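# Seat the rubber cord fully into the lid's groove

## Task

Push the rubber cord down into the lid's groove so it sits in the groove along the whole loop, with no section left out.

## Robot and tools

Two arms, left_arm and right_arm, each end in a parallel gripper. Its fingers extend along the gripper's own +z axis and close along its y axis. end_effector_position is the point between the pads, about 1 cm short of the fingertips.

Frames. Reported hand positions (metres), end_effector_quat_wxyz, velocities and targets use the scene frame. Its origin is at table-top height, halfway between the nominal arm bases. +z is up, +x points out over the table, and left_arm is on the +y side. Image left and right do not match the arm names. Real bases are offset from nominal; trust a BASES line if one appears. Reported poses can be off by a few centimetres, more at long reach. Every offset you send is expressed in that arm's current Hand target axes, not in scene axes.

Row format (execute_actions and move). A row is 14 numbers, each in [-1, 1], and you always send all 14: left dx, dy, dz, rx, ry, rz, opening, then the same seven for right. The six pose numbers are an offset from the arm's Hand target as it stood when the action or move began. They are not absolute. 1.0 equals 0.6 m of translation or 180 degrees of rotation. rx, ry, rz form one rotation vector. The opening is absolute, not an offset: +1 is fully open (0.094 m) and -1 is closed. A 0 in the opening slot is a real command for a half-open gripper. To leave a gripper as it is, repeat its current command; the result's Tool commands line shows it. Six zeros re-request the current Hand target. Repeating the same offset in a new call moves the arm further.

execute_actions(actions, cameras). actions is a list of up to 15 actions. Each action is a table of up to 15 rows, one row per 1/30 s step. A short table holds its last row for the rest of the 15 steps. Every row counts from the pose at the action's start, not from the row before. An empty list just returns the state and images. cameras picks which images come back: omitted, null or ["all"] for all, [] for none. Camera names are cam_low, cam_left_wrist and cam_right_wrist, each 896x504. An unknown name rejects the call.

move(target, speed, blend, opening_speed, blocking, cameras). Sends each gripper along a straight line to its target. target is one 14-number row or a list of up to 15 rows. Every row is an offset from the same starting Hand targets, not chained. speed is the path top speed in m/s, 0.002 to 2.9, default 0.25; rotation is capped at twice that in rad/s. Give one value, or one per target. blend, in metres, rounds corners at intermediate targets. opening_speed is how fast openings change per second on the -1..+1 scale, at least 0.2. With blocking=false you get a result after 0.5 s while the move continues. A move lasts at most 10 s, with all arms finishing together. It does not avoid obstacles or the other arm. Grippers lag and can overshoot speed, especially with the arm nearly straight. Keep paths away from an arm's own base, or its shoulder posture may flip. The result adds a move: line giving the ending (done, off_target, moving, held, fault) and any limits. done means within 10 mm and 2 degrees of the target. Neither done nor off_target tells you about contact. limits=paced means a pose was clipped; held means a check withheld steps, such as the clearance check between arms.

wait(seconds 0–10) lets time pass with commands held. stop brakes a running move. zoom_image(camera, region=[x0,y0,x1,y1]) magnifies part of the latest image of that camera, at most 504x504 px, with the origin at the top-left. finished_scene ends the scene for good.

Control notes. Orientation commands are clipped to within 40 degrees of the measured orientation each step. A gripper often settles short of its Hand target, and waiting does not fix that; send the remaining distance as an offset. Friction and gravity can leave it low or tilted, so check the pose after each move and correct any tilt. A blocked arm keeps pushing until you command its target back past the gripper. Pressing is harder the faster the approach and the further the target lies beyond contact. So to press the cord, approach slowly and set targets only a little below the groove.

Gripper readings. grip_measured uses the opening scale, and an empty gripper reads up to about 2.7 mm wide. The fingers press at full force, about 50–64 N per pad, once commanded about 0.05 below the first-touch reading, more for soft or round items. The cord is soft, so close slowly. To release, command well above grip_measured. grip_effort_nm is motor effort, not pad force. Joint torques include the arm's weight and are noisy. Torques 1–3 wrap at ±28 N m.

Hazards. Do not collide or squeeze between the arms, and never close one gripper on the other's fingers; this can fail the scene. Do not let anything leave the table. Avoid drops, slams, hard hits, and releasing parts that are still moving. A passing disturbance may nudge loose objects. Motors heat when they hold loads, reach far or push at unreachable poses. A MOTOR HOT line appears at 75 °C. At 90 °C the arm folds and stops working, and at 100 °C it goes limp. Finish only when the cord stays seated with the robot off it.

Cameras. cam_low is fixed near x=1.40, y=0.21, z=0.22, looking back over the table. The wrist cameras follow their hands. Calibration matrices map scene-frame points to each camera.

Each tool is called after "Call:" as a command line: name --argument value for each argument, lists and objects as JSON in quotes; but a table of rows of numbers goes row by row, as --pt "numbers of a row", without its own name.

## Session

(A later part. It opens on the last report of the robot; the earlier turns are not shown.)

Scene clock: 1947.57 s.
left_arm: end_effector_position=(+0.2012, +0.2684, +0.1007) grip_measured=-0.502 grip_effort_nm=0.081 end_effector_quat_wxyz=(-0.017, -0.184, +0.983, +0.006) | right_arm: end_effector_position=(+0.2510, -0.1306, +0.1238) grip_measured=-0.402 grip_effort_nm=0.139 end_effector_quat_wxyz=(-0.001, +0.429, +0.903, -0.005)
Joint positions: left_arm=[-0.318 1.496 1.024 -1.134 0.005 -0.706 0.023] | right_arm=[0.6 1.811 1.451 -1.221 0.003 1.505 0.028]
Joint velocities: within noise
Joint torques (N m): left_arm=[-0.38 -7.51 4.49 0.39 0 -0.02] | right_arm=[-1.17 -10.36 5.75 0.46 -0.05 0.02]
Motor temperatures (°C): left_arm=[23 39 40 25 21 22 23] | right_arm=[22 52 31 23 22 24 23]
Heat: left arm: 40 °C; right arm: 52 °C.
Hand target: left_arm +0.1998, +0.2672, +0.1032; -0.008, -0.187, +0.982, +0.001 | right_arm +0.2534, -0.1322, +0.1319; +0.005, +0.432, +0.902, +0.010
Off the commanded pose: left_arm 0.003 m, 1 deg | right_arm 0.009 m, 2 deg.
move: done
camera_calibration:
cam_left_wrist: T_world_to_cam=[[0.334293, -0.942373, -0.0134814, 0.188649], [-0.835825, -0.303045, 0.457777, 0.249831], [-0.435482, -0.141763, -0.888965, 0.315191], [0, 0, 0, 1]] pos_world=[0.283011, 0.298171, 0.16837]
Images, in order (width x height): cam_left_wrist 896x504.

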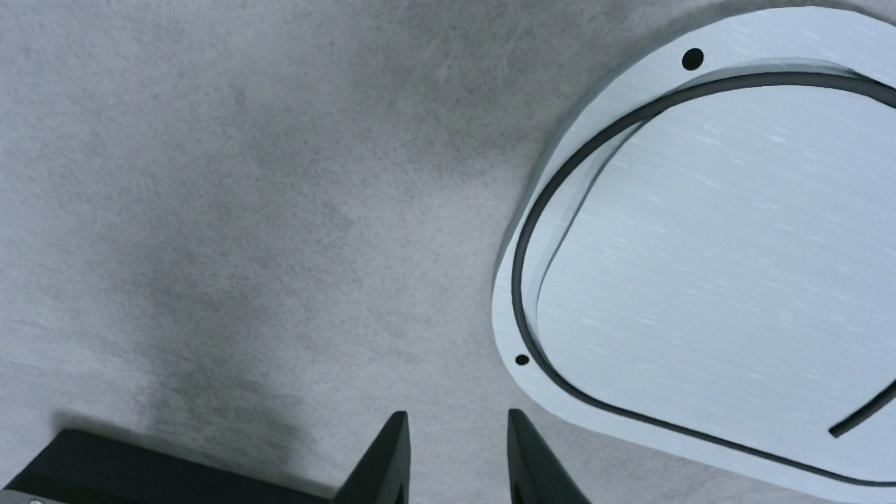

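Call:
move --target '[0.090,-0.0625,0.10,0,0,-0.158,-0.6,0,0,0,0,0,0,-0.4]' --speed 0.12 --cameras '["cam_left_wrist"]'

Call:
zoom_image --camera "cam_left_wrist" --region '[360, 250, 560, 504]'

Scene clock: 1955.37 s.
left_arm: end_effector_position=(+0.1646, +0.2129, +0.0485) grip_measured=-0.598 grip_effort_nm=-0.120 end_effector_quat_wxyz=(-0.004, -0.418, +0.908, +0.000) | right_arm: end_effector_position=(+0.2510, -0.1306, +0.1238) grip_measured=-0.402 grip_effort_nm=0.144 end_effector_quat_wxyz=(-0.001, +0.429, +0.903, -0.005)
Joint positions: left_arm=[-0.6 1.513 0.821 -0.883 0.007 -1.482 0.019] | right_arm=[0.6 1.811 1.451 -1.221 0.003 1.504 0.028]
Joint velocities: within noise
Joint torques (N m): left_arm=[-0.44 -3.99 4.27 0.48 0.04 -0.1] | right_arm=[-1.14 -10.33 5.75 0.46 -0.03 0.02]
Motor temperatures (°C): left_arm=[23 38 39 25 21 22 23] | right_arm=[22 51 31 23 22 24 23]
Heat: left arm: 39 °C; right arm: 51 °C.
Hand target: left_arm +0.1623, +0.2125, +0.0438; -0.007, -0.422, +0.906, +0.003 | right_arm +0.2534, -0.1322, +0.1319; +0.005, +0.431, +0.902, +0.010
Off the commanded pose: left_arm 0.005 m, 1 deg | right_arm 0.009 m, 2 deg.
move: done
camera_calibration:
cam_left_wrist: T_world_to_cam=[[0.741301, -0.671173, 0.00020132, 0.0224468], [-0.603827, -0.666787, 0.436792, 0.266585], [-0.293029, -0.323916, -0.899563, 0.260854], [0, 0, 0, 1]] pos_world=[0.220769, 0.277316, 0.118208]
Images, in order (width x height): cam_left_wrist 896x504.

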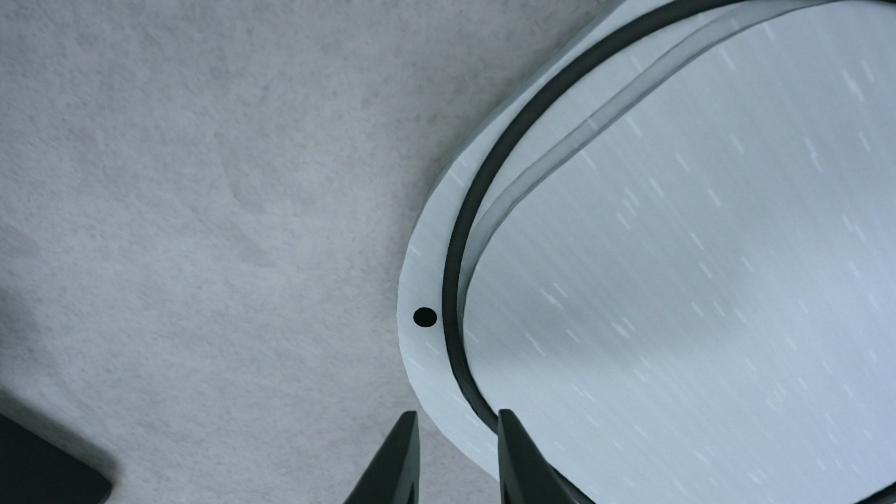

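Scaled by 1.984 from the camera's 896x504 image, which has a finer 1280x720 frame.

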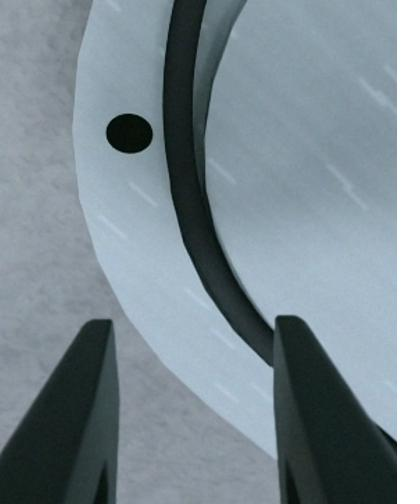

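Call:
move --pt "-0.020 0.003 0.0 0 0 0.055 -0.6 0 0 0 0 0 0 -0.4" --pt "-0.020 0.002 0.028 0 0 0.055 -0.6 0 0 0 0 0 0 -0.4" --speed 0.08 --cameras '["cam_left_wrist"]'

Call:
zoom_image --camera "cam_left_wrist" --region '[360, 250, 560, 504]'

Scene clock: 1968.00 s.
left_arm: end_effector_position=(+0.1692, +0.2214, +0.0309) grip_measured=-0.598 grip_effort_nm=-0.125 end_effector_quat_wxyz=(-0.005, -0.344, +0.939, +0.002) | right_arm: end_effector_position=(+0.2510, -0.1306, +0.1238) grip_measured=-0.402 grip_effort_nm=0.139 end_effector_quat_wxyz=(-0.001, +0.429, +0.903, -0.005)
Joint positions: left_arm=[-0.558 1.55 0.776 -0.806 0.007 -1.28 0.019] | right_arm=[0.6 1.811 1.451 -1.221 0.003 1.504 0.028]
Joint velocities: within noise
Joint torques (N m): left_arm=[0.38 -4.1 4.25 0.57 0.05 0.15] | right_arm=[-1.16 -10.33 5.79 0.46 -0.05 0.01]
Motor temperatures (°C): left_arm=[23 35 39 25 21 22 23] | right_arm=[22 50 31 23 22 24 23]
Heat: left arm: 39 °C; right arm: 50 °C.
Hand target: left_arm +0.1689, +0.2225, +0.0269; -0.008, -0.342, +0.940, +0.002 | right_arm +0.2534, -0.1322, +0.1319; +0.005, +0.431, +0.902, +0.010
Off the commanded pose: left_arm 0.004 m, 0 deg | right_arm 0.009 m, 2 deg.
move: done
camera_calibration:
cam_left_wrist: T_world_to_cam=[[0.624444, -0.781066, -0.00230279, 0.0690023], [-0.701312, -0.561976, 0.438571, 0.276018], [-0.343847, -0.272248, -0.898694, 0.246247], [0, 0, 0, 1]] pos_world=[0.235158, 0.276051, 0.100406]
Images, in order (width x height): cam_left_wrist 896x504.

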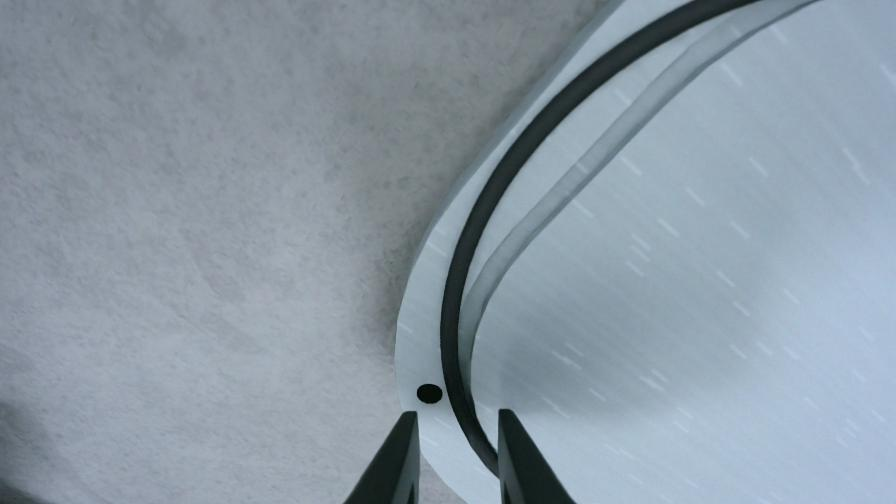

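Scaled by 1.984 from the camera's 896x504 image, which has a finer 1280x720 frame.

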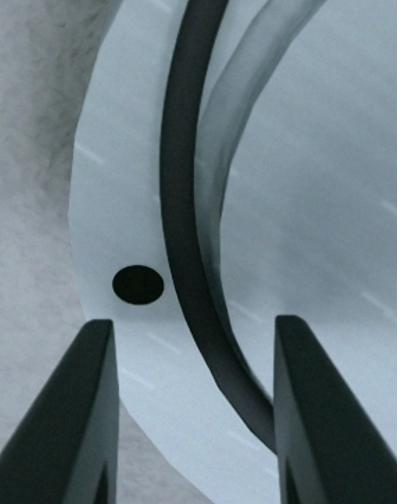

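Call:
move --pt "-0.008 -0.0012 -0.002 0 0 0.02 -0.6 0 0 0 0 0 0 -0.4" --pt "-0.008 -0.0015 0.007 0 0 0.02 -0.6 0 0 0 0 0 0 -0.4" --speed 0.06 --cameras '["cam_left_wrist"]'

Call:
zoom_image --camera "cam_left_wrist" --region '[360, 250, 560, 504]'

Scene clock: 1973.40 s.
left_arm: end_effector_position=(+0.1738, +0.2234, +0.0271) grip_measured=-0.598 grip_effort_nm=-0.120 end_effector_quat_wxyz=(-0.005, -0.315, +0.949, +0.001) | right_arm: end_effector_position=(+0.2510, -0.1306, +0.1238) grip_measured=-0.402 grip_effort_nm=0.139 end_effector_quat_wxyz=(-0.001, +0.429, +0.903, -0.005)
Joint positions: left_arm=[-0.54 1.567 0.776 -0.787 0.007 -1.199 0.019] | right_arm=[0.6 1.811 1.451 -1.221 0.003 1.504 0.028]
Joint velocities: within noise
Joint torques (N m): left_arm=[0.58 -4.08 3.96 0.56 0.02 0.15] | right_arm=[-1.14 -10.37 5.71 0.45 -0.03 0.01]
Motor temperatures (°C): left_arm=[23 35 39 25 21 22 23] | right_arm=[22 50 31 23 22 24 23]
Heat: left arm: 39 °C; right arm: 50 °C.
Hand target: left_arm +0.1731, +0.2248, +0.0226; -0.008, -0.313, +0.950, +0.002 | right_arm +0.2534, -0.1322, +0.1319; +0.005, +0.431, +0.902, +0.010
Off the commanded pose: left_arm 0.005 m, 0 deg | right_arm 0.009 m, 2 deg.
move: done
camera_calibration:
cam_left_wrist: T_world_to_cam=[[0.574336, -0.81862, 0.000238544, 0.0846447], [-0.73581, -0.51611, 0.438422, 0.277724], [-0.358778, -0.251977, -0.898769, 0.243094], [0, 0, 0, 1]] pos_world=[0.242954, 0.273882, 0.0967048]
Images, in order (width x height): cam_left_wrist 896x504.

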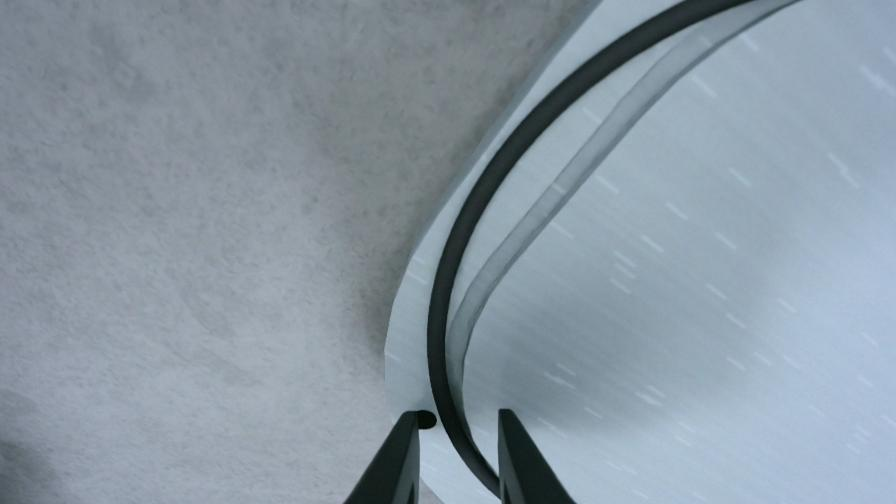

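Scaled by 1.984 from the camera's 896x504 image, which has a finer 1280x720 frame.

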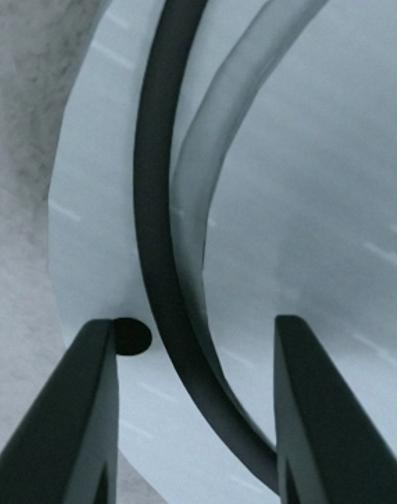

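Call:
move --pt "0 0.0005 0.0 0 0 0 -0.95 0 0 0 0 0 0 -0.4" --pt "0 0.0005 0.018 0 0 0 -0.95 0 0 0 0 0 0 -0.4" --speed 0.05 --opening_speed 0.6 --cameras '["cam_left_wrist"]'

Call:
zoom_image --camera "cam_left_wrist" --region '[360, 250, 560, 504]'

Scene clock: 1978.53 s.
left_arm: end_effector_position=(+0.1774, +0.2207, +0.0221) grip_measured=-0.948 grip_effort_nm=-0.110 end_effector_quat_wxyz=(+0.000, -0.314, +0.949, -0.007) | right_arm: end_effector_position=(+0.2510, -0.1306, +0.1238) grip_measured=-0.402 grip_effort_nm=0.139 end_effector_quat_wxyz=(-0.001, +0.429, +0.903, -0.005)
Joint positions: left_arm=[-0.54 1.579 0.764 -0.745 0.009 -1.198 0.002] | right_arm=[0.6 1.811 1.451 -1.221 0.003 1.504 0.028]
Joint velocities: within noise
Joint torques (N m): left_arm=[0.51 -2.89 2.77 0.67 0.03 0.08] | right_arm=[-1.17 -10.29 5.82 0.45 -0.04 0.03]
Motor temperatures (°C): left_arm=[23 34 38 25 21 22 23] | right_arm=[22 50 31 23 22 24 23]
Heat: left arm: 38 °C; right arm: 50 °C.
Hand target: left_arm +0.1726, +0.2251, +0.0118; -0.008, -0.313, +0.950, +0.002 | right_arm +0.2534, -0.1322, +0.1319; +0.005, +0.431, +0.902, +0.010
Off the commanded pose: left_arm 0.012 m, 1 deg | right_arm 0.009 m, 2 deg.
move: off_target (left_arm)
camera_calibration:
cam_left_wrist: T_world_to_cam=[[0.573321, -0.819134, 0.0179557, 0.0803289], [-0.742624, -0.510263, 0.433752, 0.281164], [-0.346139, -0.262013, -0.900853, 0.239109], [0, 0, 0, 1]] pos_world=[0.24551, 0.271917, 0.092004]
Images, in order (width x height): cam_left_wrist 896x504.

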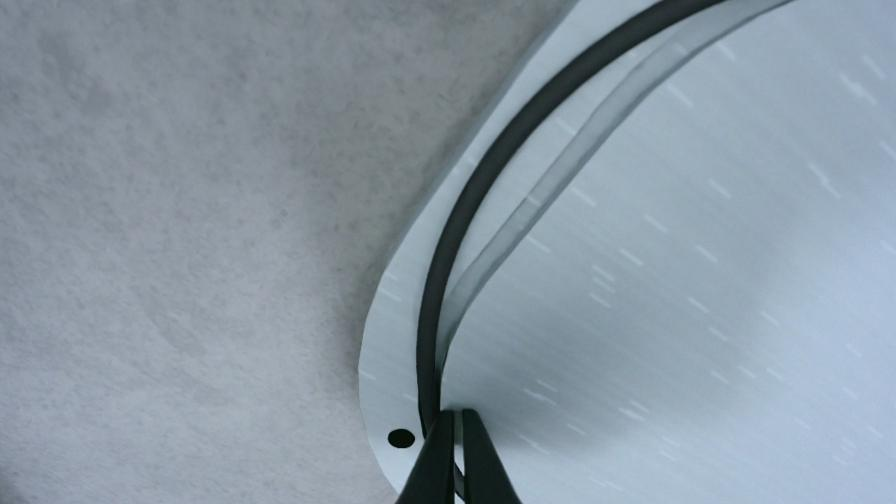

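Scaled by 1.984 from the camera's 896x504 image, which has a finer 1280x720 frame.

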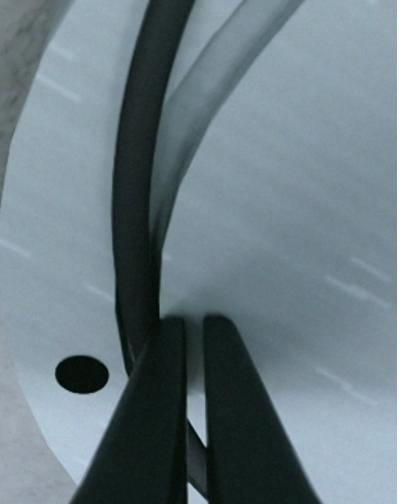

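Call:
move --pt "0 0.0 0.0 0 0 0 -0.95 0 0 0 0 0 0 -0.4" --pt "-0.004 -0.004 -0.035 0 0 0 -0.95 0 0 0 0 0 0 -0.4" --pt "-0.004 -0.004 -0.04 0 0 0 -0.6 0 0 0 0 0 0 -0.4" --speed 0.08 --cameras '["cam_left_wrist"]'

Call:
zoom_image --camera "cam_left_wrist" --region '[300, 200, 604, 504]'

Scene clock: 1986.70 s.
left_arm: end_effector_position=(+0.1671, +0.2284, +0.0256) grip_measured=-0.602 grip_effort_nm=0.081 end_effector_quat_wxyz=(-0.020, -0.314, +0.949, +0.015) | right_arm: end_effector_position=(+0.2510, -0.1306, +0.1238) grip_measured=-0.402 grip_effort_nm=0.139 end_effector_quat_wxyz=(-0.001, +0.429, +0.903, -0.005)
Joint positions: left_arm=[-0.534 1.579 0.779 -0.821 0.011 -1.192 0.019] | right_arm=[0.6 1.811 1.451 -1.221 0.003 1.504 0.028]
Joint velocities: within noise
Joint torques (N m): left_arm=[0.51 -7.16 6.98 0.18 0 0.11] | right_arm=[-1.16 -10.35 5.83 0.48 -0.05 0.02]
Motor temperatures (°C): left_arm=[23 33 38 25 21 22 23] | right_arm=[22 50 31 23 22 24 23]
Heat: left arm: 38 °C; right arm: 50 °C.
Hand target: left_arm +0.1764, +0.2247, +0.0357; -0.008, -0.313, +0.950, +0.002 | right_arm +0.2534, -0.1322, +0.1319; +0.005, +0.432, +0.902, +0.010
Off the commanded pose: left_arm 0.014 m, 2 deg | right_arm 0.009 m, 2 deg.
move: off_target (left_arm); target 3's new opening was sent with left_arm's hand 0.014 m and 2 deg from that target
camera_calibration:
cam_left_wrist: T_world_to_cam=[[0.572853, -0.818832, -0.0367791, 0.0939182], [-0.719134, -0.523623, 0.456799, 0.274497], [-0.3933, -0.23523, -0.888809, 0.242255], [0, 0, 0, 1]] pos_world=[0.238878, 0.277622, 0.0933828]
Images, in order (width x height): cam_left_wrist 896x504.

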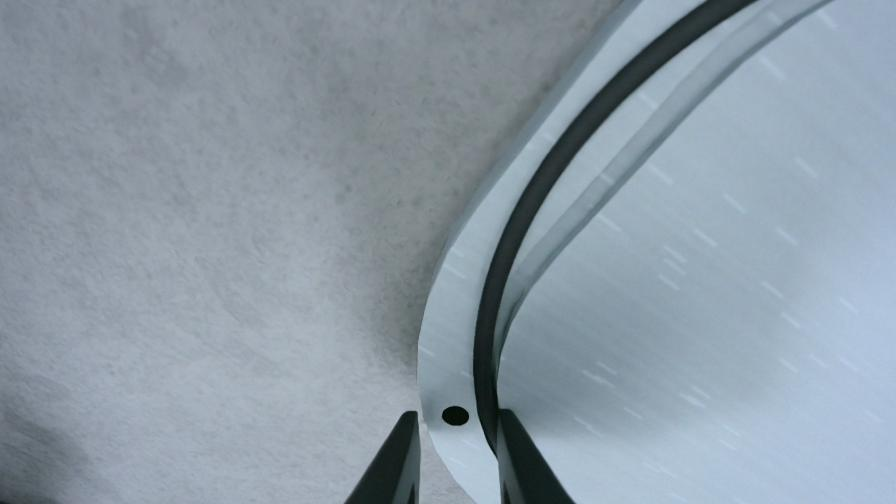

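Scaled by 1.658 from the camera's 896x504 image, which has a finer 1280x720 frame.

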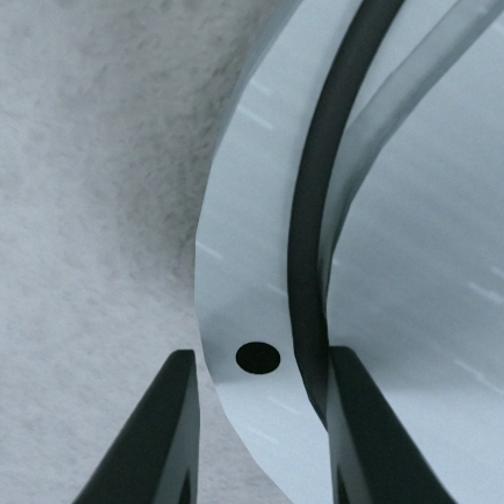

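Call:
move --pt "-0.004 -0.004 -0.03 0 0 0 -0.6 0 0 0 0 0 0 -0.4" --pt "-0.013 0.0016 -0.02 0 0 0.047 -0.6 0 0 0 0 0 0 -0.4" --pt "-0.013 0.0016 0.013 0 0 0.047 -0.6 0 0 0 0 0 0 -0.4" --speed 0.08 --cameras '["cam_left_wrist"]'

Call:
zoom_image --camera "cam_left_wrist" --region '[360, 250, 560, 504]'

Scene clock: 1993.67 s.
left_arm: end_effector_position=(+0.1819, +0.2280, +0.0322) grip_measured=-0.602 grip_effort_nm=0.081 end_effector_quat_wxyz=(-0.007, -0.244, +0.970, -0.001) | right_arm: end_effector_position=(+0.2510, -0.1306, +0.1238) grip_measured=-0.402 grip_effort_nm=0.139 end_effector_quat_wxyz=(-0.001, +0.429, +0.903, -0.005)
Joint positions: left_arm=[-0.502 1.575 0.807 -0.812 0.011 -1.013 0.019] | right_arm=[0.6 1.811 1.451 -1.221 0.003 1.504 0.028]
Joint velocities: within noise
Joint torques (N m): left_arm=[0.53 -4.3 4.26 0.53 -0.04 0.14] | right_arm=[-1.16 -10.39 5.79 0.46 -0.04 0.02]
Motor temperatures (°C): left_arm=[23 33 39 25 21 22 23] | right_arm=[22 49 31 23 22 24 23]
Heat: left arm: 39 °C; right arm: 49 °C.
Hand target: left_arm +0.1819, +0.2300, +0.0278; -0.008, -0.242, +0.970, +0.002 | right_arm +0.2534, -0.1322, +0.1319; +0.005, +0.432, +0.902, +0.010
Off the commanded pose: left_arm 0.005 m, 0 deg | right_arm 0.009 m, 2 deg.
move: done
camera_calibration:
cam_left_wrist: T_world_to_cam=[[0.447408, -0.894326, 0.00259968, 0.124165], [-0.802101, -0.399981, 0.443452, 0.269329], [-0.395551, -0.200489, -0.896294, 0.246515], [0, 0, 0, 1]] pos_world=[0.257986, 0.268194, 0.101193]
Images, in order (width x height): cam_left_wrist 896x504.

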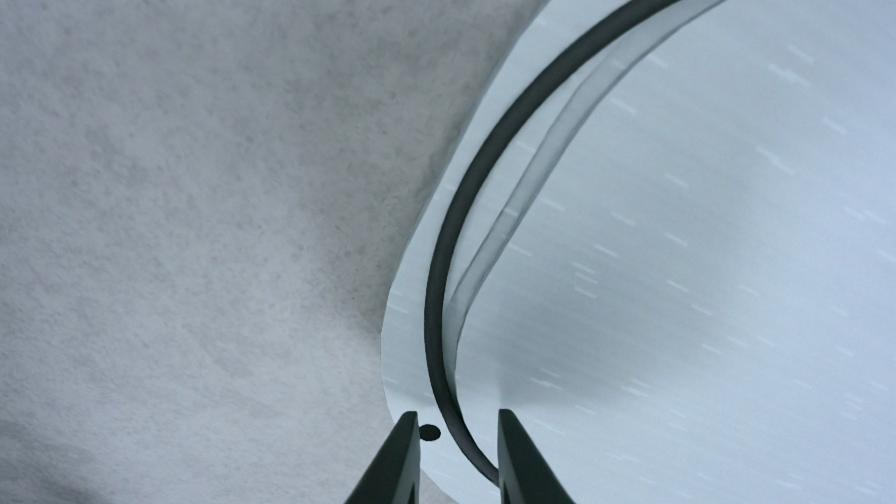

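Scaled by 1.984 from the camera's 896x504 image, which has a finer 1280x720 frame.

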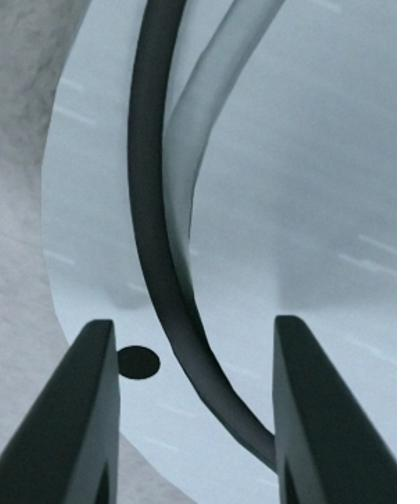

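Call:
move --pt "-0.004 0.006 -0.01 0 0 0 -0.6 0 0 0 0 0 0 -0.4" --pt "-0.004 0.0062 0.01 0 0 0.0 -0.6 0 0 0 0 0 0 -0.4" --speed 0.08 --cameras '["cam_left_wrist"]'

Call:
zoom_image --camera "cam_left_wrist" --region '[360, 250, 560, 504]'

Scene clock: 1999.43 s.
left_arm: end_effector_position=(+0.1827, +0.2324, +0.0264) grip_measured=-0.602 grip_effort_nm=0.081 end_effector_quat_wxyz=(-0.007, -0.244, +0.970, -0.001) | right_arm: end_effector_position=(+0.2510, -0.1306, +0.1238) grip_measured=-0.402 grip_effort_nm=0.144 end_effector_quat_wxyz=(-0.001, +0.429, +0.903, -0.005)
Joint positions: left_arm=[-0.484 1.581 0.787 -0.784 0.011 -0.996 0.019] | right_arm=[0.6 1.811 1.451 -1.221 0.003 1.504 0.028]
Joint velocities: within noise
Joint torques (N m): left_arm=[0.29 -4.45 4.03 0.59 -0.05 0.14] | right_arm=[-1.22 -10.36 5.75 0.48 -0.03 0.02]
Motor temperatures (°C): left_arm=[23 33 39 25 21 22 23] | right_arm=[22 49 31 23 22 24 23]
Heat: left arm: 39 °C; right arm: 49 °C.
Hand target: left_arm +0.1823, +0.2344, +0.0218; -0.008, -0.242, +0.970, +0.002 | right_arm +0.2534, -0.1322, +0.1319; +0.005, +0.432, +0.902, +0.010
Off the commanded pose: left_arm 0.005 m, 0 deg | right_arm 0.009 m, 2 deg.
move: done
camera_calibration:
cam_left_wrist: T_world_to_cam=[[0.448442, -0.893804, 0.00371897, 0.12738], [-0.80212, -0.400599, 0.442859, 0.274446], [-0.39434, -0.20158, -0.896583, 0.242596], [0, 0, 0, 1]] pos_world=[0.258681, 0.272698, 0.0954932]
Images, in order (width x height): cam_left_wrist 896x504.

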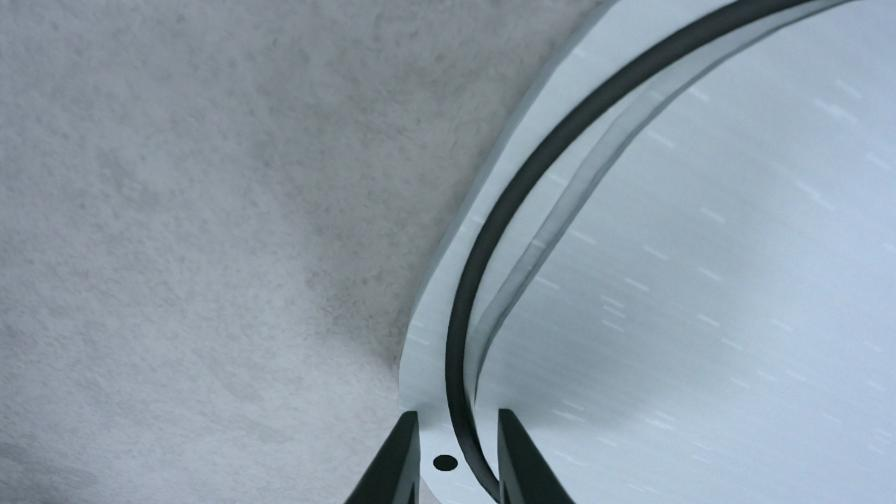

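Scaled by 1.984 from the camera's 896x504 image, which has a finer 1280x720 frame.

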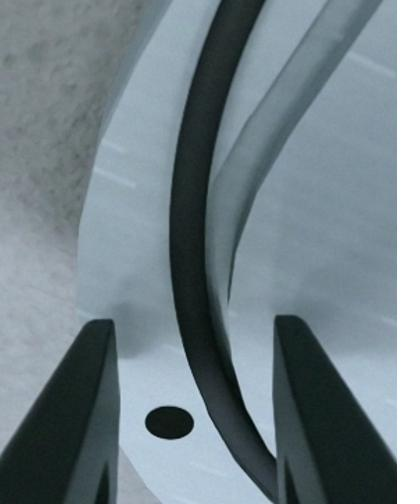

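Call:
move --pt "0 0 0.010 0 0 0 -0.6 0 0 0 0 0 0 -0.4" --speed 0.05 --cameras '["cam_left_wrist"]'

Call:
zoom_image --camera "cam_left_wrist" --region '[360, 250, 560, 504]'

Scene clock: 2005.30 s.
left_arm: end_effector_position=(+0.1830, +0.2323, +0.0227) grip_measured=-0.602 grip_effort_nm=0.071 end_effector_quat_wxyz=(-0.006, -0.244, +0.970, -0.002) | right_arm: end_effector_position=(+0.2510, -0.1306, +0.1238) grip_measured=-0.402 grip_effort_nm=0.144 end_effector_quat_wxyz=(-0.001, +0.429, +0.903, -0.005)
Joint positions: left_arm=[-0.484 1.59 0.778 -0.766 0.011 -0.996 0.019] | right_arm=[0.6 1.811 1.451 -1.221 0.003 1.504 0.028]
Joint velocities: within noise
Joint torques (N m): left_arm=[0.4 -3.73 3.69 0.71 -0.03 0.16] | right_arm=[-1.16 -10.32 5.81 0.47 -0.05 0.01]
Motor temperatures (°C): left_arm=[23 32 39 25 21 22 23] | right_arm=[22 49 31 23 22 24 23]
Heat: left arm: 39 °C; right arm: 49 °C.
Hand target: left_arm +0.1822, +0.2344, +0.0159; -0.008, -0.242, +0.970, +0.001 | right_arm +0.2534, -0.1322, +0.1319; +0.005, +0.432, +0.902, +0.010
Off the commanded pose: left_arm 0.007 m, 0 deg | right_arm 0.009 m, 2 deg.
move: done
camera_calibration:
cam_left_wrist: T_world_to_cam=[[0.448082, -0.89398, 0.00471999, 0.127266], [-0.802717, -0.400003, 0.442315, 0.276201], [-0.393533, -0.201982, -0.896847, 0.239352], [0, 0, 0, 1]] pos_world=[0.258879, 0.2726, 0.0918938]
Images, in order (width x height): cam_left_wrist 896x504.

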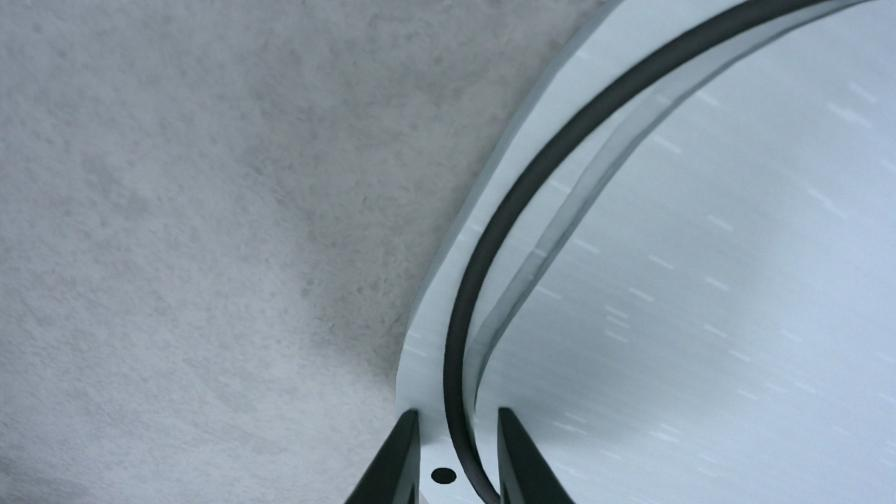

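Scaled by 1.984 from the camera's 896x504 image, which has a finer 1280x720 frame.

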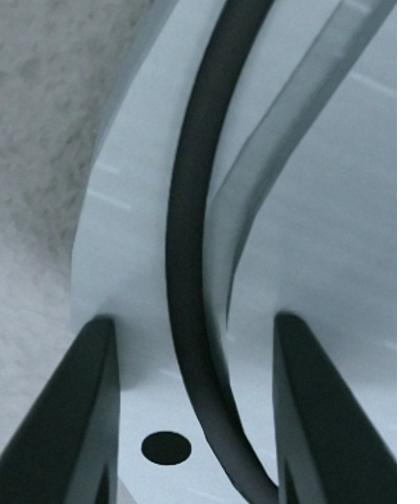

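Call:
move --pt "0 0 -0.004 0 0 0 -0.93 0 0 0 0 0 0 -0.4" --pt "0 -0.0035 -0.003 0 0 0 -0.93 0 0 0 0 0 0 -0.4" --speed 0.04 --opening_speed 0.6 --cameras '["cam_left_wrist"]'

Call:
zoom_image --camera "cam_left_wrist" --region '[360, 250, 560, 504]'

Scene clock: 2010.57 s.
left_arm: end_effector_position=(+0.1847, +0.2314, +0.0224) grip_measured=-0.925 grip_effort_nm=-0.266 end_effector_quat_wxyz=(-0.004, -0.244, +0.970, -0.004) | right_arm: end_effector_position=(+0.2510, -0.1306, +0.1238) grip_measured=-0.402 grip_effort_nm=0.144 end_effector_quat_wxyz=(-0.001, +0.429, +0.903, -0.005)
Joint positions: left_arm=[-0.484 1.591 0.778 -0.758 0.011 -0.996 0.004] | right_arm=[0.6 1.811 1.451 -1.221 0.003 1.504 0.028]
Joint velocities: within noise
Joint torques (N m): left_arm=[-0.14 -3.66 4.34 0.51 -0.04 0.1] | right_arm=[-1.21 -10.32 5.74 0.48 -0.03 0.01]
Motor temperatures (°C): left_arm=[23 32 38 25 21 22 23] | right_arm=[22 49 31 23 22 24 23]
Heat: left arm: 38 °C; right arm: 49 °C.
Hand target: left_arm +0.1832, +0.2325, +0.0176; -0.008, -0.242, +0.970, +0.002 | right_arm +0.2534, -0.1322, +0.1319; +0.005, +0.432, +0.902, +0.010
Off the commanded pose: left_arm 0.005 m, 1 deg | right_arm 0.009 m, 2 deg.
move: done
camera_calibration:
cam_left_wrist: T_world_to_cam=[[0.448079, -0.893931, 0.0106443, 0.12552], [-0.805498, -0.39853, 0.438574, 0.277617], [-0.387813, -0.20509, -0.898632, 0.239241], [0, 0, 0, 1]] pos_world=[0.260158, 0.271911, 0.0918983]
Images, in order (width x height): cam_left_wrist 896x504.

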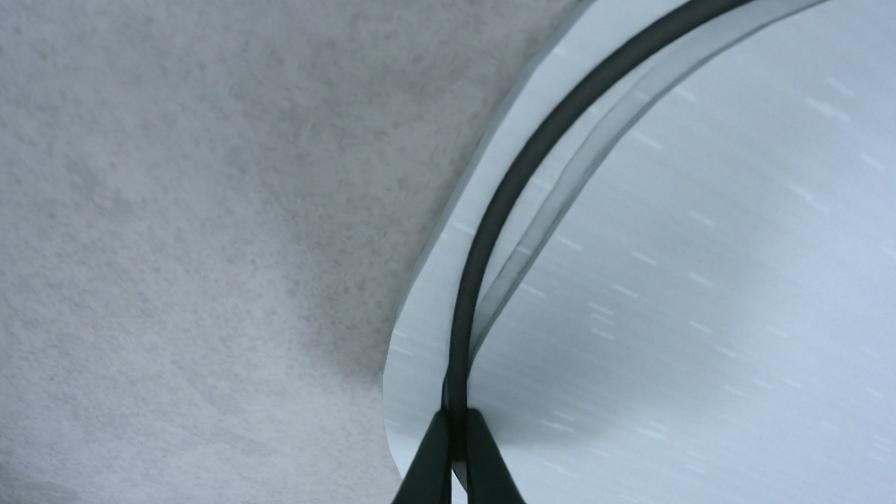

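Scaled by 1.984 from the camera's 896x504 image, which has a finer 1280x720 frame.

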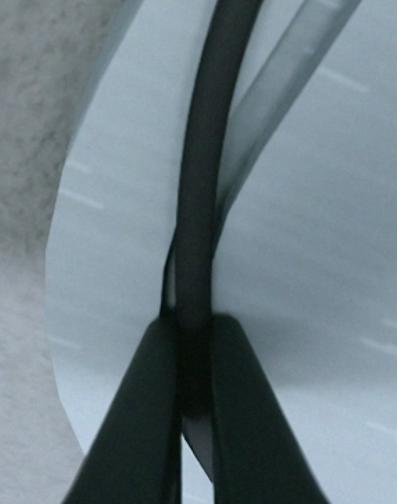

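Call:
move --pt "0 0.005 0 0 0 0 -0.93 0 0 0 0 0 0 -0.4" --pt "0 0.005 0.01 0 0 0 -0.93 0 0 0 0 0 0 -0.4" --speed 0.04 --cameras '["cam_left_wrist"]'

Call:
zoom_image --camera "cam_left_wrist" --region '[360, 250, 560, 504]'

Scene clock: 2015.63 s.
left_arm: end_effector_position=(+0.1847, +0.2314, +0.0221) grip_measured=-0.926 grip_effort_nm=-0.261 end_effector_quat_wxyz=(-0.003, -0.243, +0.970, -0.004) | right_arm: end_effector_position=(+0.2510, -0.1306, +0.1238) grip_measured=-0.402 grip_effort_nm=0.144 end_effector_quat_wxyz=(-0.001, +0.429, +0.903, -0.005)
Joint positions: left_arm=[-0.484 1.591 0.777 -0.755 0.011 -0.995 0.003] | right_arm=[0.6 1.811 1.451 -1.221 0.003 1.504 0.028]
Joint velocities: within noise
Joint torques (N m): left_arm=[0.73 -3.07 2.54 0.76 0.02 0.14] | right_arm=[-1.16 -10.32 5.81 0.45 -0.06 0.02]
Motor temperatures (°C): left_arm=[23 31 38 25 21 22 23] | right_arm=[22 49 31 23 22 24 23]
Heat: left arm: 38 °C; right arm: 49 °C.
Hand target: left_arm +0.1817, +0.2352, +0.0116; -0.008, -0.242, +0.970, +0.002 | right_arm +0.2534, -0.1322, +0.1319; +0.005, +0.432, +0.902, +0.010
Off the commanded pose: left_arm 0.012 m, 1 deg | right_arm 0.009 m, 2 deg.
move: off_target (left_arm)
camera_calibration:
cam_left_wrist: T_world_to_cam=[[0.447031, -0.894447, 0.01132, 0.125783], [-0.806267, -0.397415, 0.438172, 0.277598], [-0.387423, -0.205004, -0.89882, 0.238934], [0, 0, 0, 1]] pos_world=[0.260158, 0.27181, 0.0916987]
Images, in order (width x height): cam_left_wrist 896x504.

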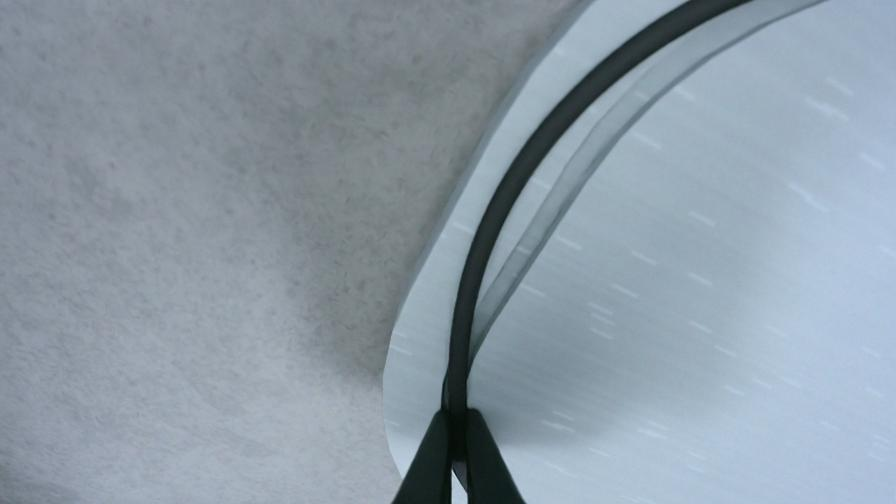

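Scaled by 1.984 from the camera's 896x504 image, which has a finer 1280x720 frame.

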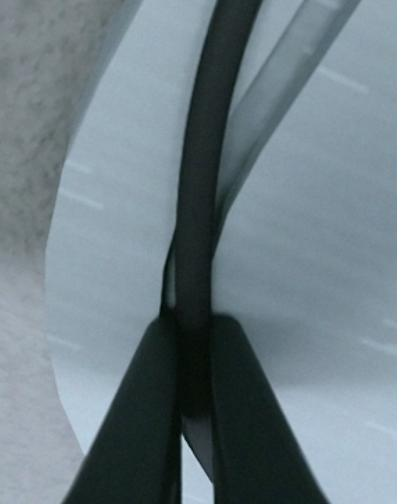

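Call:
move --pt "0 -0.004 0 0 0 0 -0.6 0 0 0 0 0 0 -0.4" --pt "-0.006 -0.014 -0.03 0 0 0 -0.5 0 0 0 0 0 0 -0.4" --speed 0.06 --cameras '["cam_left_wrist"]'

Call:
zoom_image --camera "cam_left_wrist" --region '[300, 200, 604, 504]'

Scene clock: 2022.27 s.
left_arm: end_effector_position=(+0.1836, +0.2333, +0.0259) grip_measured=-0.502 grip_effort_nm=0.076 end_effector_quat_wxyz=(-0.010, -0.244, +0.970, +0.004) | right_arm: end_effector_position=(+0.2511, -0.1306, +0.1238) grip_measured=-0.402 grip_effort_nm=0.144 end_effector_quat_wxyz=(-0.001, +0.429, +0.903, -0.005)
Joint positions: left_arm=[-0.482 1.595 0.798 -0.794 0.007 -0.994 0.023] | right_arm=[0.6 1.811 1.451 -1.221 0.003 1.504 0.028]
Joint velocities: within noise
Joint torques (N m): left_arm=[-0.05 -4.36 6.78 0.29 0.06 0.07] | right_arm=[-1.18 -10.36 5.71 0.47 -0.03 0.03]
Motor temperatures (°C): left_arm=[23 31 38 25 21 22 23] | right_arm=[22 49 31 23 22 24 23]
Heat: left arm: 38 °C; right arm: 49 °C.
Hand target: left_arm +0.1891, +0.2295, +0.0295; -0.008, -0.242, +0.970, +0.002 | right_arm +0.2535, -0.1322, +0.1319; +0.005, +0.432, +0.902, +0.010
Off the commanded pose: left_arm 0.008 m, 0 deg | right_arm 0.009 m, 2 deg.
move: done
camera_calibration:
cam_left_wrist: T_world_to_cam=[[0.448375, -0.893809, -0.00812797, 0.128082], [-0.798324, -0.404532, 0.446131, 0.275866], [-0.402044, -0.193545, -0.894931, 0.24228], [0, 0, 0, 1]] pos_world=[0.260209, 0.27297, 0.0947927]
Images, in order (width x height): cam_left_wrist 896x504.

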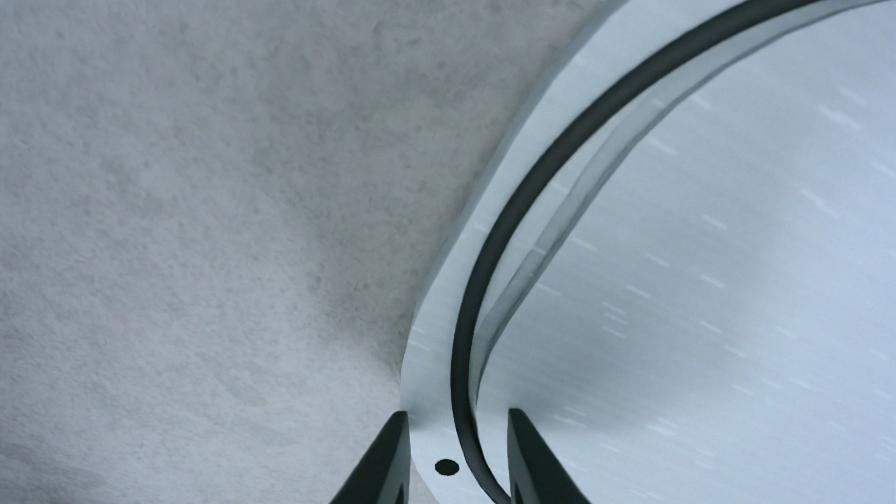

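Scaled by 1.658 from the camera's 896x504 image, which has a finer 1280x720 frame.

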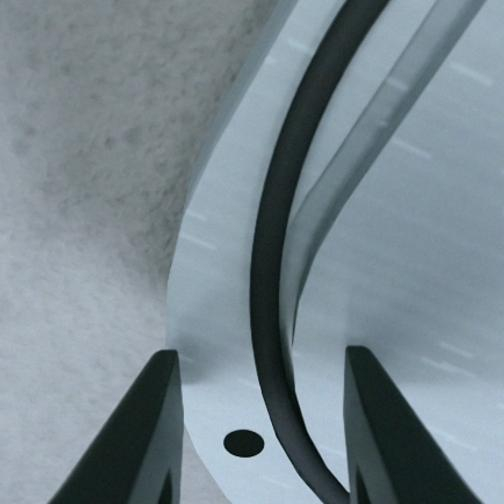

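Call:
move --pt "-0.006 -0.004 -0.03 0 0 0 -0.4 0 0 0 0 0 0 -0.4" --pt "-0.0455 -0.0033 -0.02 0 0 0.128 -0.4 0 0 0 0 0 0 -0.4" --pt "-0.0455 -0.0033 0.004 0 0 0.128 -0.4 0 0 0 0 0 0 -0.4" --speed 0.08 --cameras '["cam_left_wrist"]'

Call:
zoom_image --camera "cam_left_wrist" --region '[360, 250, 560, 504]'

Scene clock: 2032.27 s.
left_arm: end_effector_position=(+0.2120, +0.2399, +0.0302) grip_measured=-0.402 grip_effort_nm=0.085 end_effector_quat_wxyz=(-0.009, -0.045, +0.999, +0.000) | right_arm: end_effector_position=(+0.2511, -0.1306, +0.1238) grip_measured=-0.402 grip_effort_nm=0.144 end_effector_quat_wxyz=(-0.001, +0.429, +0.903, -0.005)
Joint positions: left_arm=[-0.407 1.664 0.892 -0.815 0.007 -0.517 0.028] | right_arm=[0.6 1.811 1.451 -1.221 0.003 1.504 0.028]
Joint velocities: within noise
Joint torques (N m): left_arm=[0.49 -4.85 4.75 0.48 0.03 0.16] | right_arm=[-1.1 -10.36 5.83 0.45 -0.06 0.02]
Motor temperatures (°C): left_arm=[23 31 39 25 21 22 23] | right_arm=[22 49 31 23 22 24 23]
Heat: left arm: 39 °C; right arm: 49 °C.
Hand target: left_arm +0.2141, +0.2405, +0.0268; -0.008, -0.043, +0.999, +0.000 | right_arm +0.2535, -0.1322, +0.1319; +0.005, +0.432, +0.902, +0.010
Off the commanded pose: left_arm 0.004 m, 0 deg | right_arm 0.009 m, 2 deg.
move: done
camera_calibration:
cam_left_wrist: T_world_to_cam=[[0.0625836, -0.998035, 0.00306671, 0.227671], [-0.893187, -0.0546374, 0.446354, 0.235419], [-0.445309, -0.0306736, -0.894851, 0.228825], [0, 0, 0, 1]] pos_world=[0.297923, 0.247105, 0.0989859]
Images, in order (width x height): cam_left_wrist 896x504.

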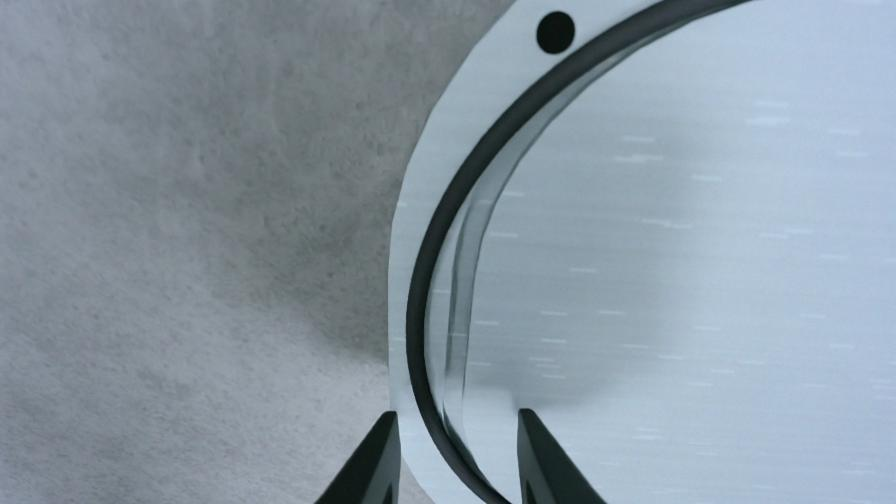

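Scaled by 1.984 from the camera's 896x504 image, which has a finer 1280x720 frame.

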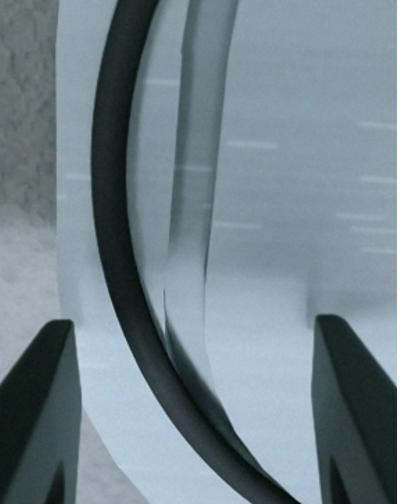

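Call:
move --pt "0 0 0.004 0 0 0 -0.4 0 0 0 0 0 0 -0.4" --pt "0 0.0 0.004 0 0 0 -0.94 0 0 0 0 0 0 -0.4" --speed 0.06 --opening_speed 0.6 --cameras '["cam_left_wrist"]'

Call:
zoom_image --camera "cam_left_wrist" --region '[360, 250, 560, 504]'

Scene clock: 2040.67 s.
left_arm: end_effector_position=(+0.2141, +0.2389, +0.0291) grip_measured=-0.938 grip_effort_nm=-0.120 end_effector_quat_wxyz=(-0.006, -0.045, +0.999, -0.001) | right_arm: end_effector_position=(+0.2511, -0.1306, +0.1238) grip_measured=-0.402 grip_effort_nm=0.144 end_effector_quat_wxyz=(-0.001, +0.429, +0.903, -0.005)
Joint positions: left_arm=[-0.407 1.668 0.892 -0.804 0.007 -0.516 0.003] | right_arm=[0.6 1.811 1.451 -1.221 0.003 1.504 0.028]
Joint velocities: within noise
Joint torques (N m): left_arm=[0.32 -4.85 4.34 0.57 0.04 0.11] | right_arm=[-1.13 -10.33 5.81 0.46 -0.04 0.03]
Motor temperatures (°C): left_arm=[23 31 39 25 21 22 23] | right_arm=[22 49 31 23 22 24 23]
Heat: left arm: 39 °C; right arm: 49 °C.
Hand target: left_arm +0.2141, +0.2404, +0.0244; -0.008, -0.043, +0.999, +0.000 | right_arm +0.2534, -0.1322, +0.1319; +0.005, +0.432, +0.902, +0.010
Off the commanded pose: left_arm 0.005 m, 0 deg | right_arm 0.009 m, 2 deg.
move: done
camera_calibration:
cam_left_wrist: T_world_to_cam=[[0.0621152, -0.998049, 0.00635878, 0.226597], [-0.895982, -0.0529537, 0.440922, 0.238098], [-0.439725, -0.0330853, -0.897523, 0.228205], [0, 0, 0, 1]] pos_world=[0.299603, 0.246314, 0.0983958]
Images, in order (width x height): cam_left_wrist 896x504.

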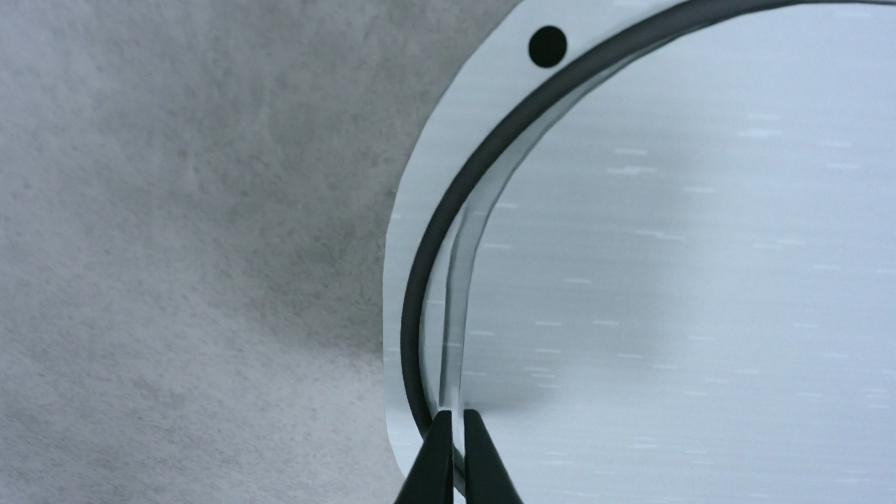

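Scaled by 1.984 from the camera's 896x504 image, which has a finer 1280x720 frame.

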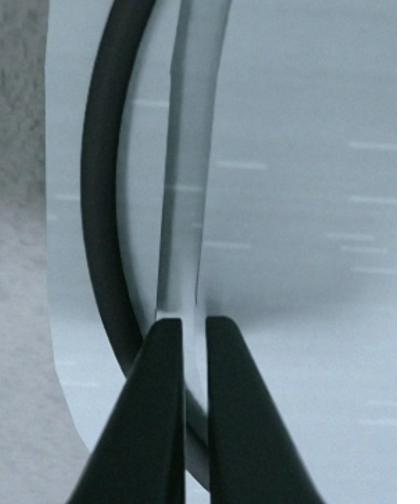

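Call:
move --pt "0 0 -0.012 0 0 0 -0.93 0 0 0 0 0 0 -0.4" --pt "0 0 -0.012 0 0 0 -0.4 0 0 0 0 0 0 -0.4" --pt "0 0.002 0.01 0 0 0 -0.4 0 0 0 0 0 0 -0.4" --pt "0 0.002 0.01 0 0 0 -0.94 0 0 0 0 0 0 -0.4" --speed 0.06 --opening_speed 0.6 --cameras '["cam_left_wrist"]'

Call:
zoom_image --camera "cam_left_wrist" --region '[360, 250, 560, 504]'

Scene clock: 2049.43 s.
left_arm: end_effector_position=(+0.2146, +0.2398, +0.0234) grip_measured=-0.934 grip_effort_nm=-0.354 end_effector_quat_wxyz=(-0.005, -0.045, +0.999, -0.002) | right_arm: end_effector_position=(+0.2511, -0.1306, +0.1238) grip_measured=-0.402 grip_effort_nm=0.139 end_effector_quat_wxyz=(-0.001, +0.429, +0.903, -0.005)
Joint positions: left_arm=[-0.403 1.68 0.879 -0.778 0.007 -0.512 0.003] | right_arm=[0.6 1.811 1.451 -1.221 0.003 1.504 0.028]
Joint velocities: within noise
Joint torques (N m): left_arm=[0.55 -5.14 3.79 0.57 0.04 0.15] | right_arm=[-1.22 -10.32 5.82 0.47 -0.06 0]
Motor temperatures (°C): left_arm=[23 31 39 25 21 22 23] | right_arm=[22 49 31 23 22 24 23]
Heat: left arm: 39 °C; right arm: 49 °C.
Hand target: left_arm +0.2139, +0.2417, +0.0184; -0.008, -0.043, +0.999, +0.000 | right_arm +0.2534, -0.1322, +0.1319; +0.005, +0.432, +0.902, +0.010
Off the commanded pose: left_arm 0.005 m, 0 deg | right_arm 0.009 m, 2 deg.
move: done
camera_calibration:
cam_left_wrist: T_world_to_cam=[[0.0621007, -0.998045, 0.00711392, 0.227441], [-0.896576, -0.0526526, 0.439749, 0.241137], [-0.438515, -0.0336869, -0.898092, 0.223313], [0, 0, 0, 1]] pos_world=[0.299999, 0.247216, 0.0928979]
Images, in order (width x height): cam_left_wrist 896x504.

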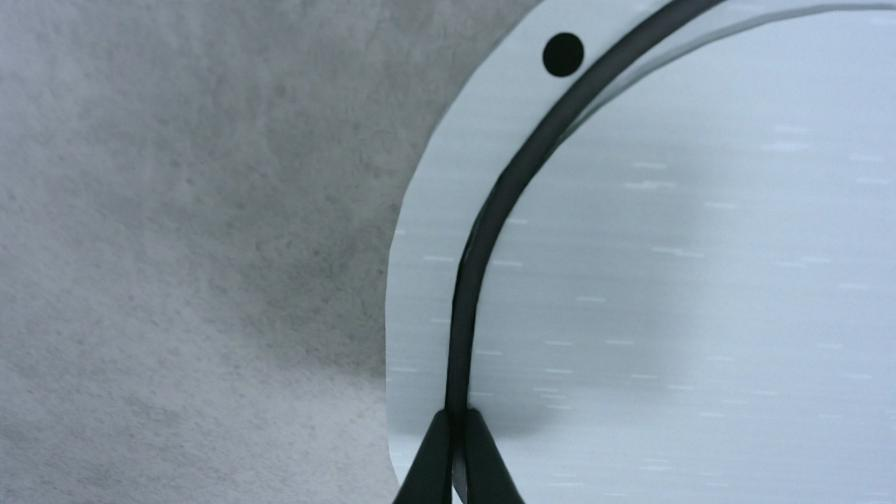

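Scaled by 1.984 from the camera's 896x504 image, which has a finer 1280x720 frame.

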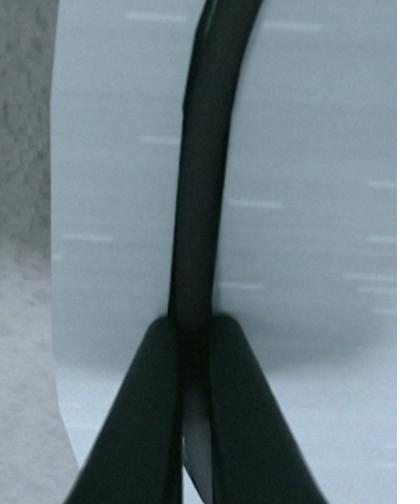

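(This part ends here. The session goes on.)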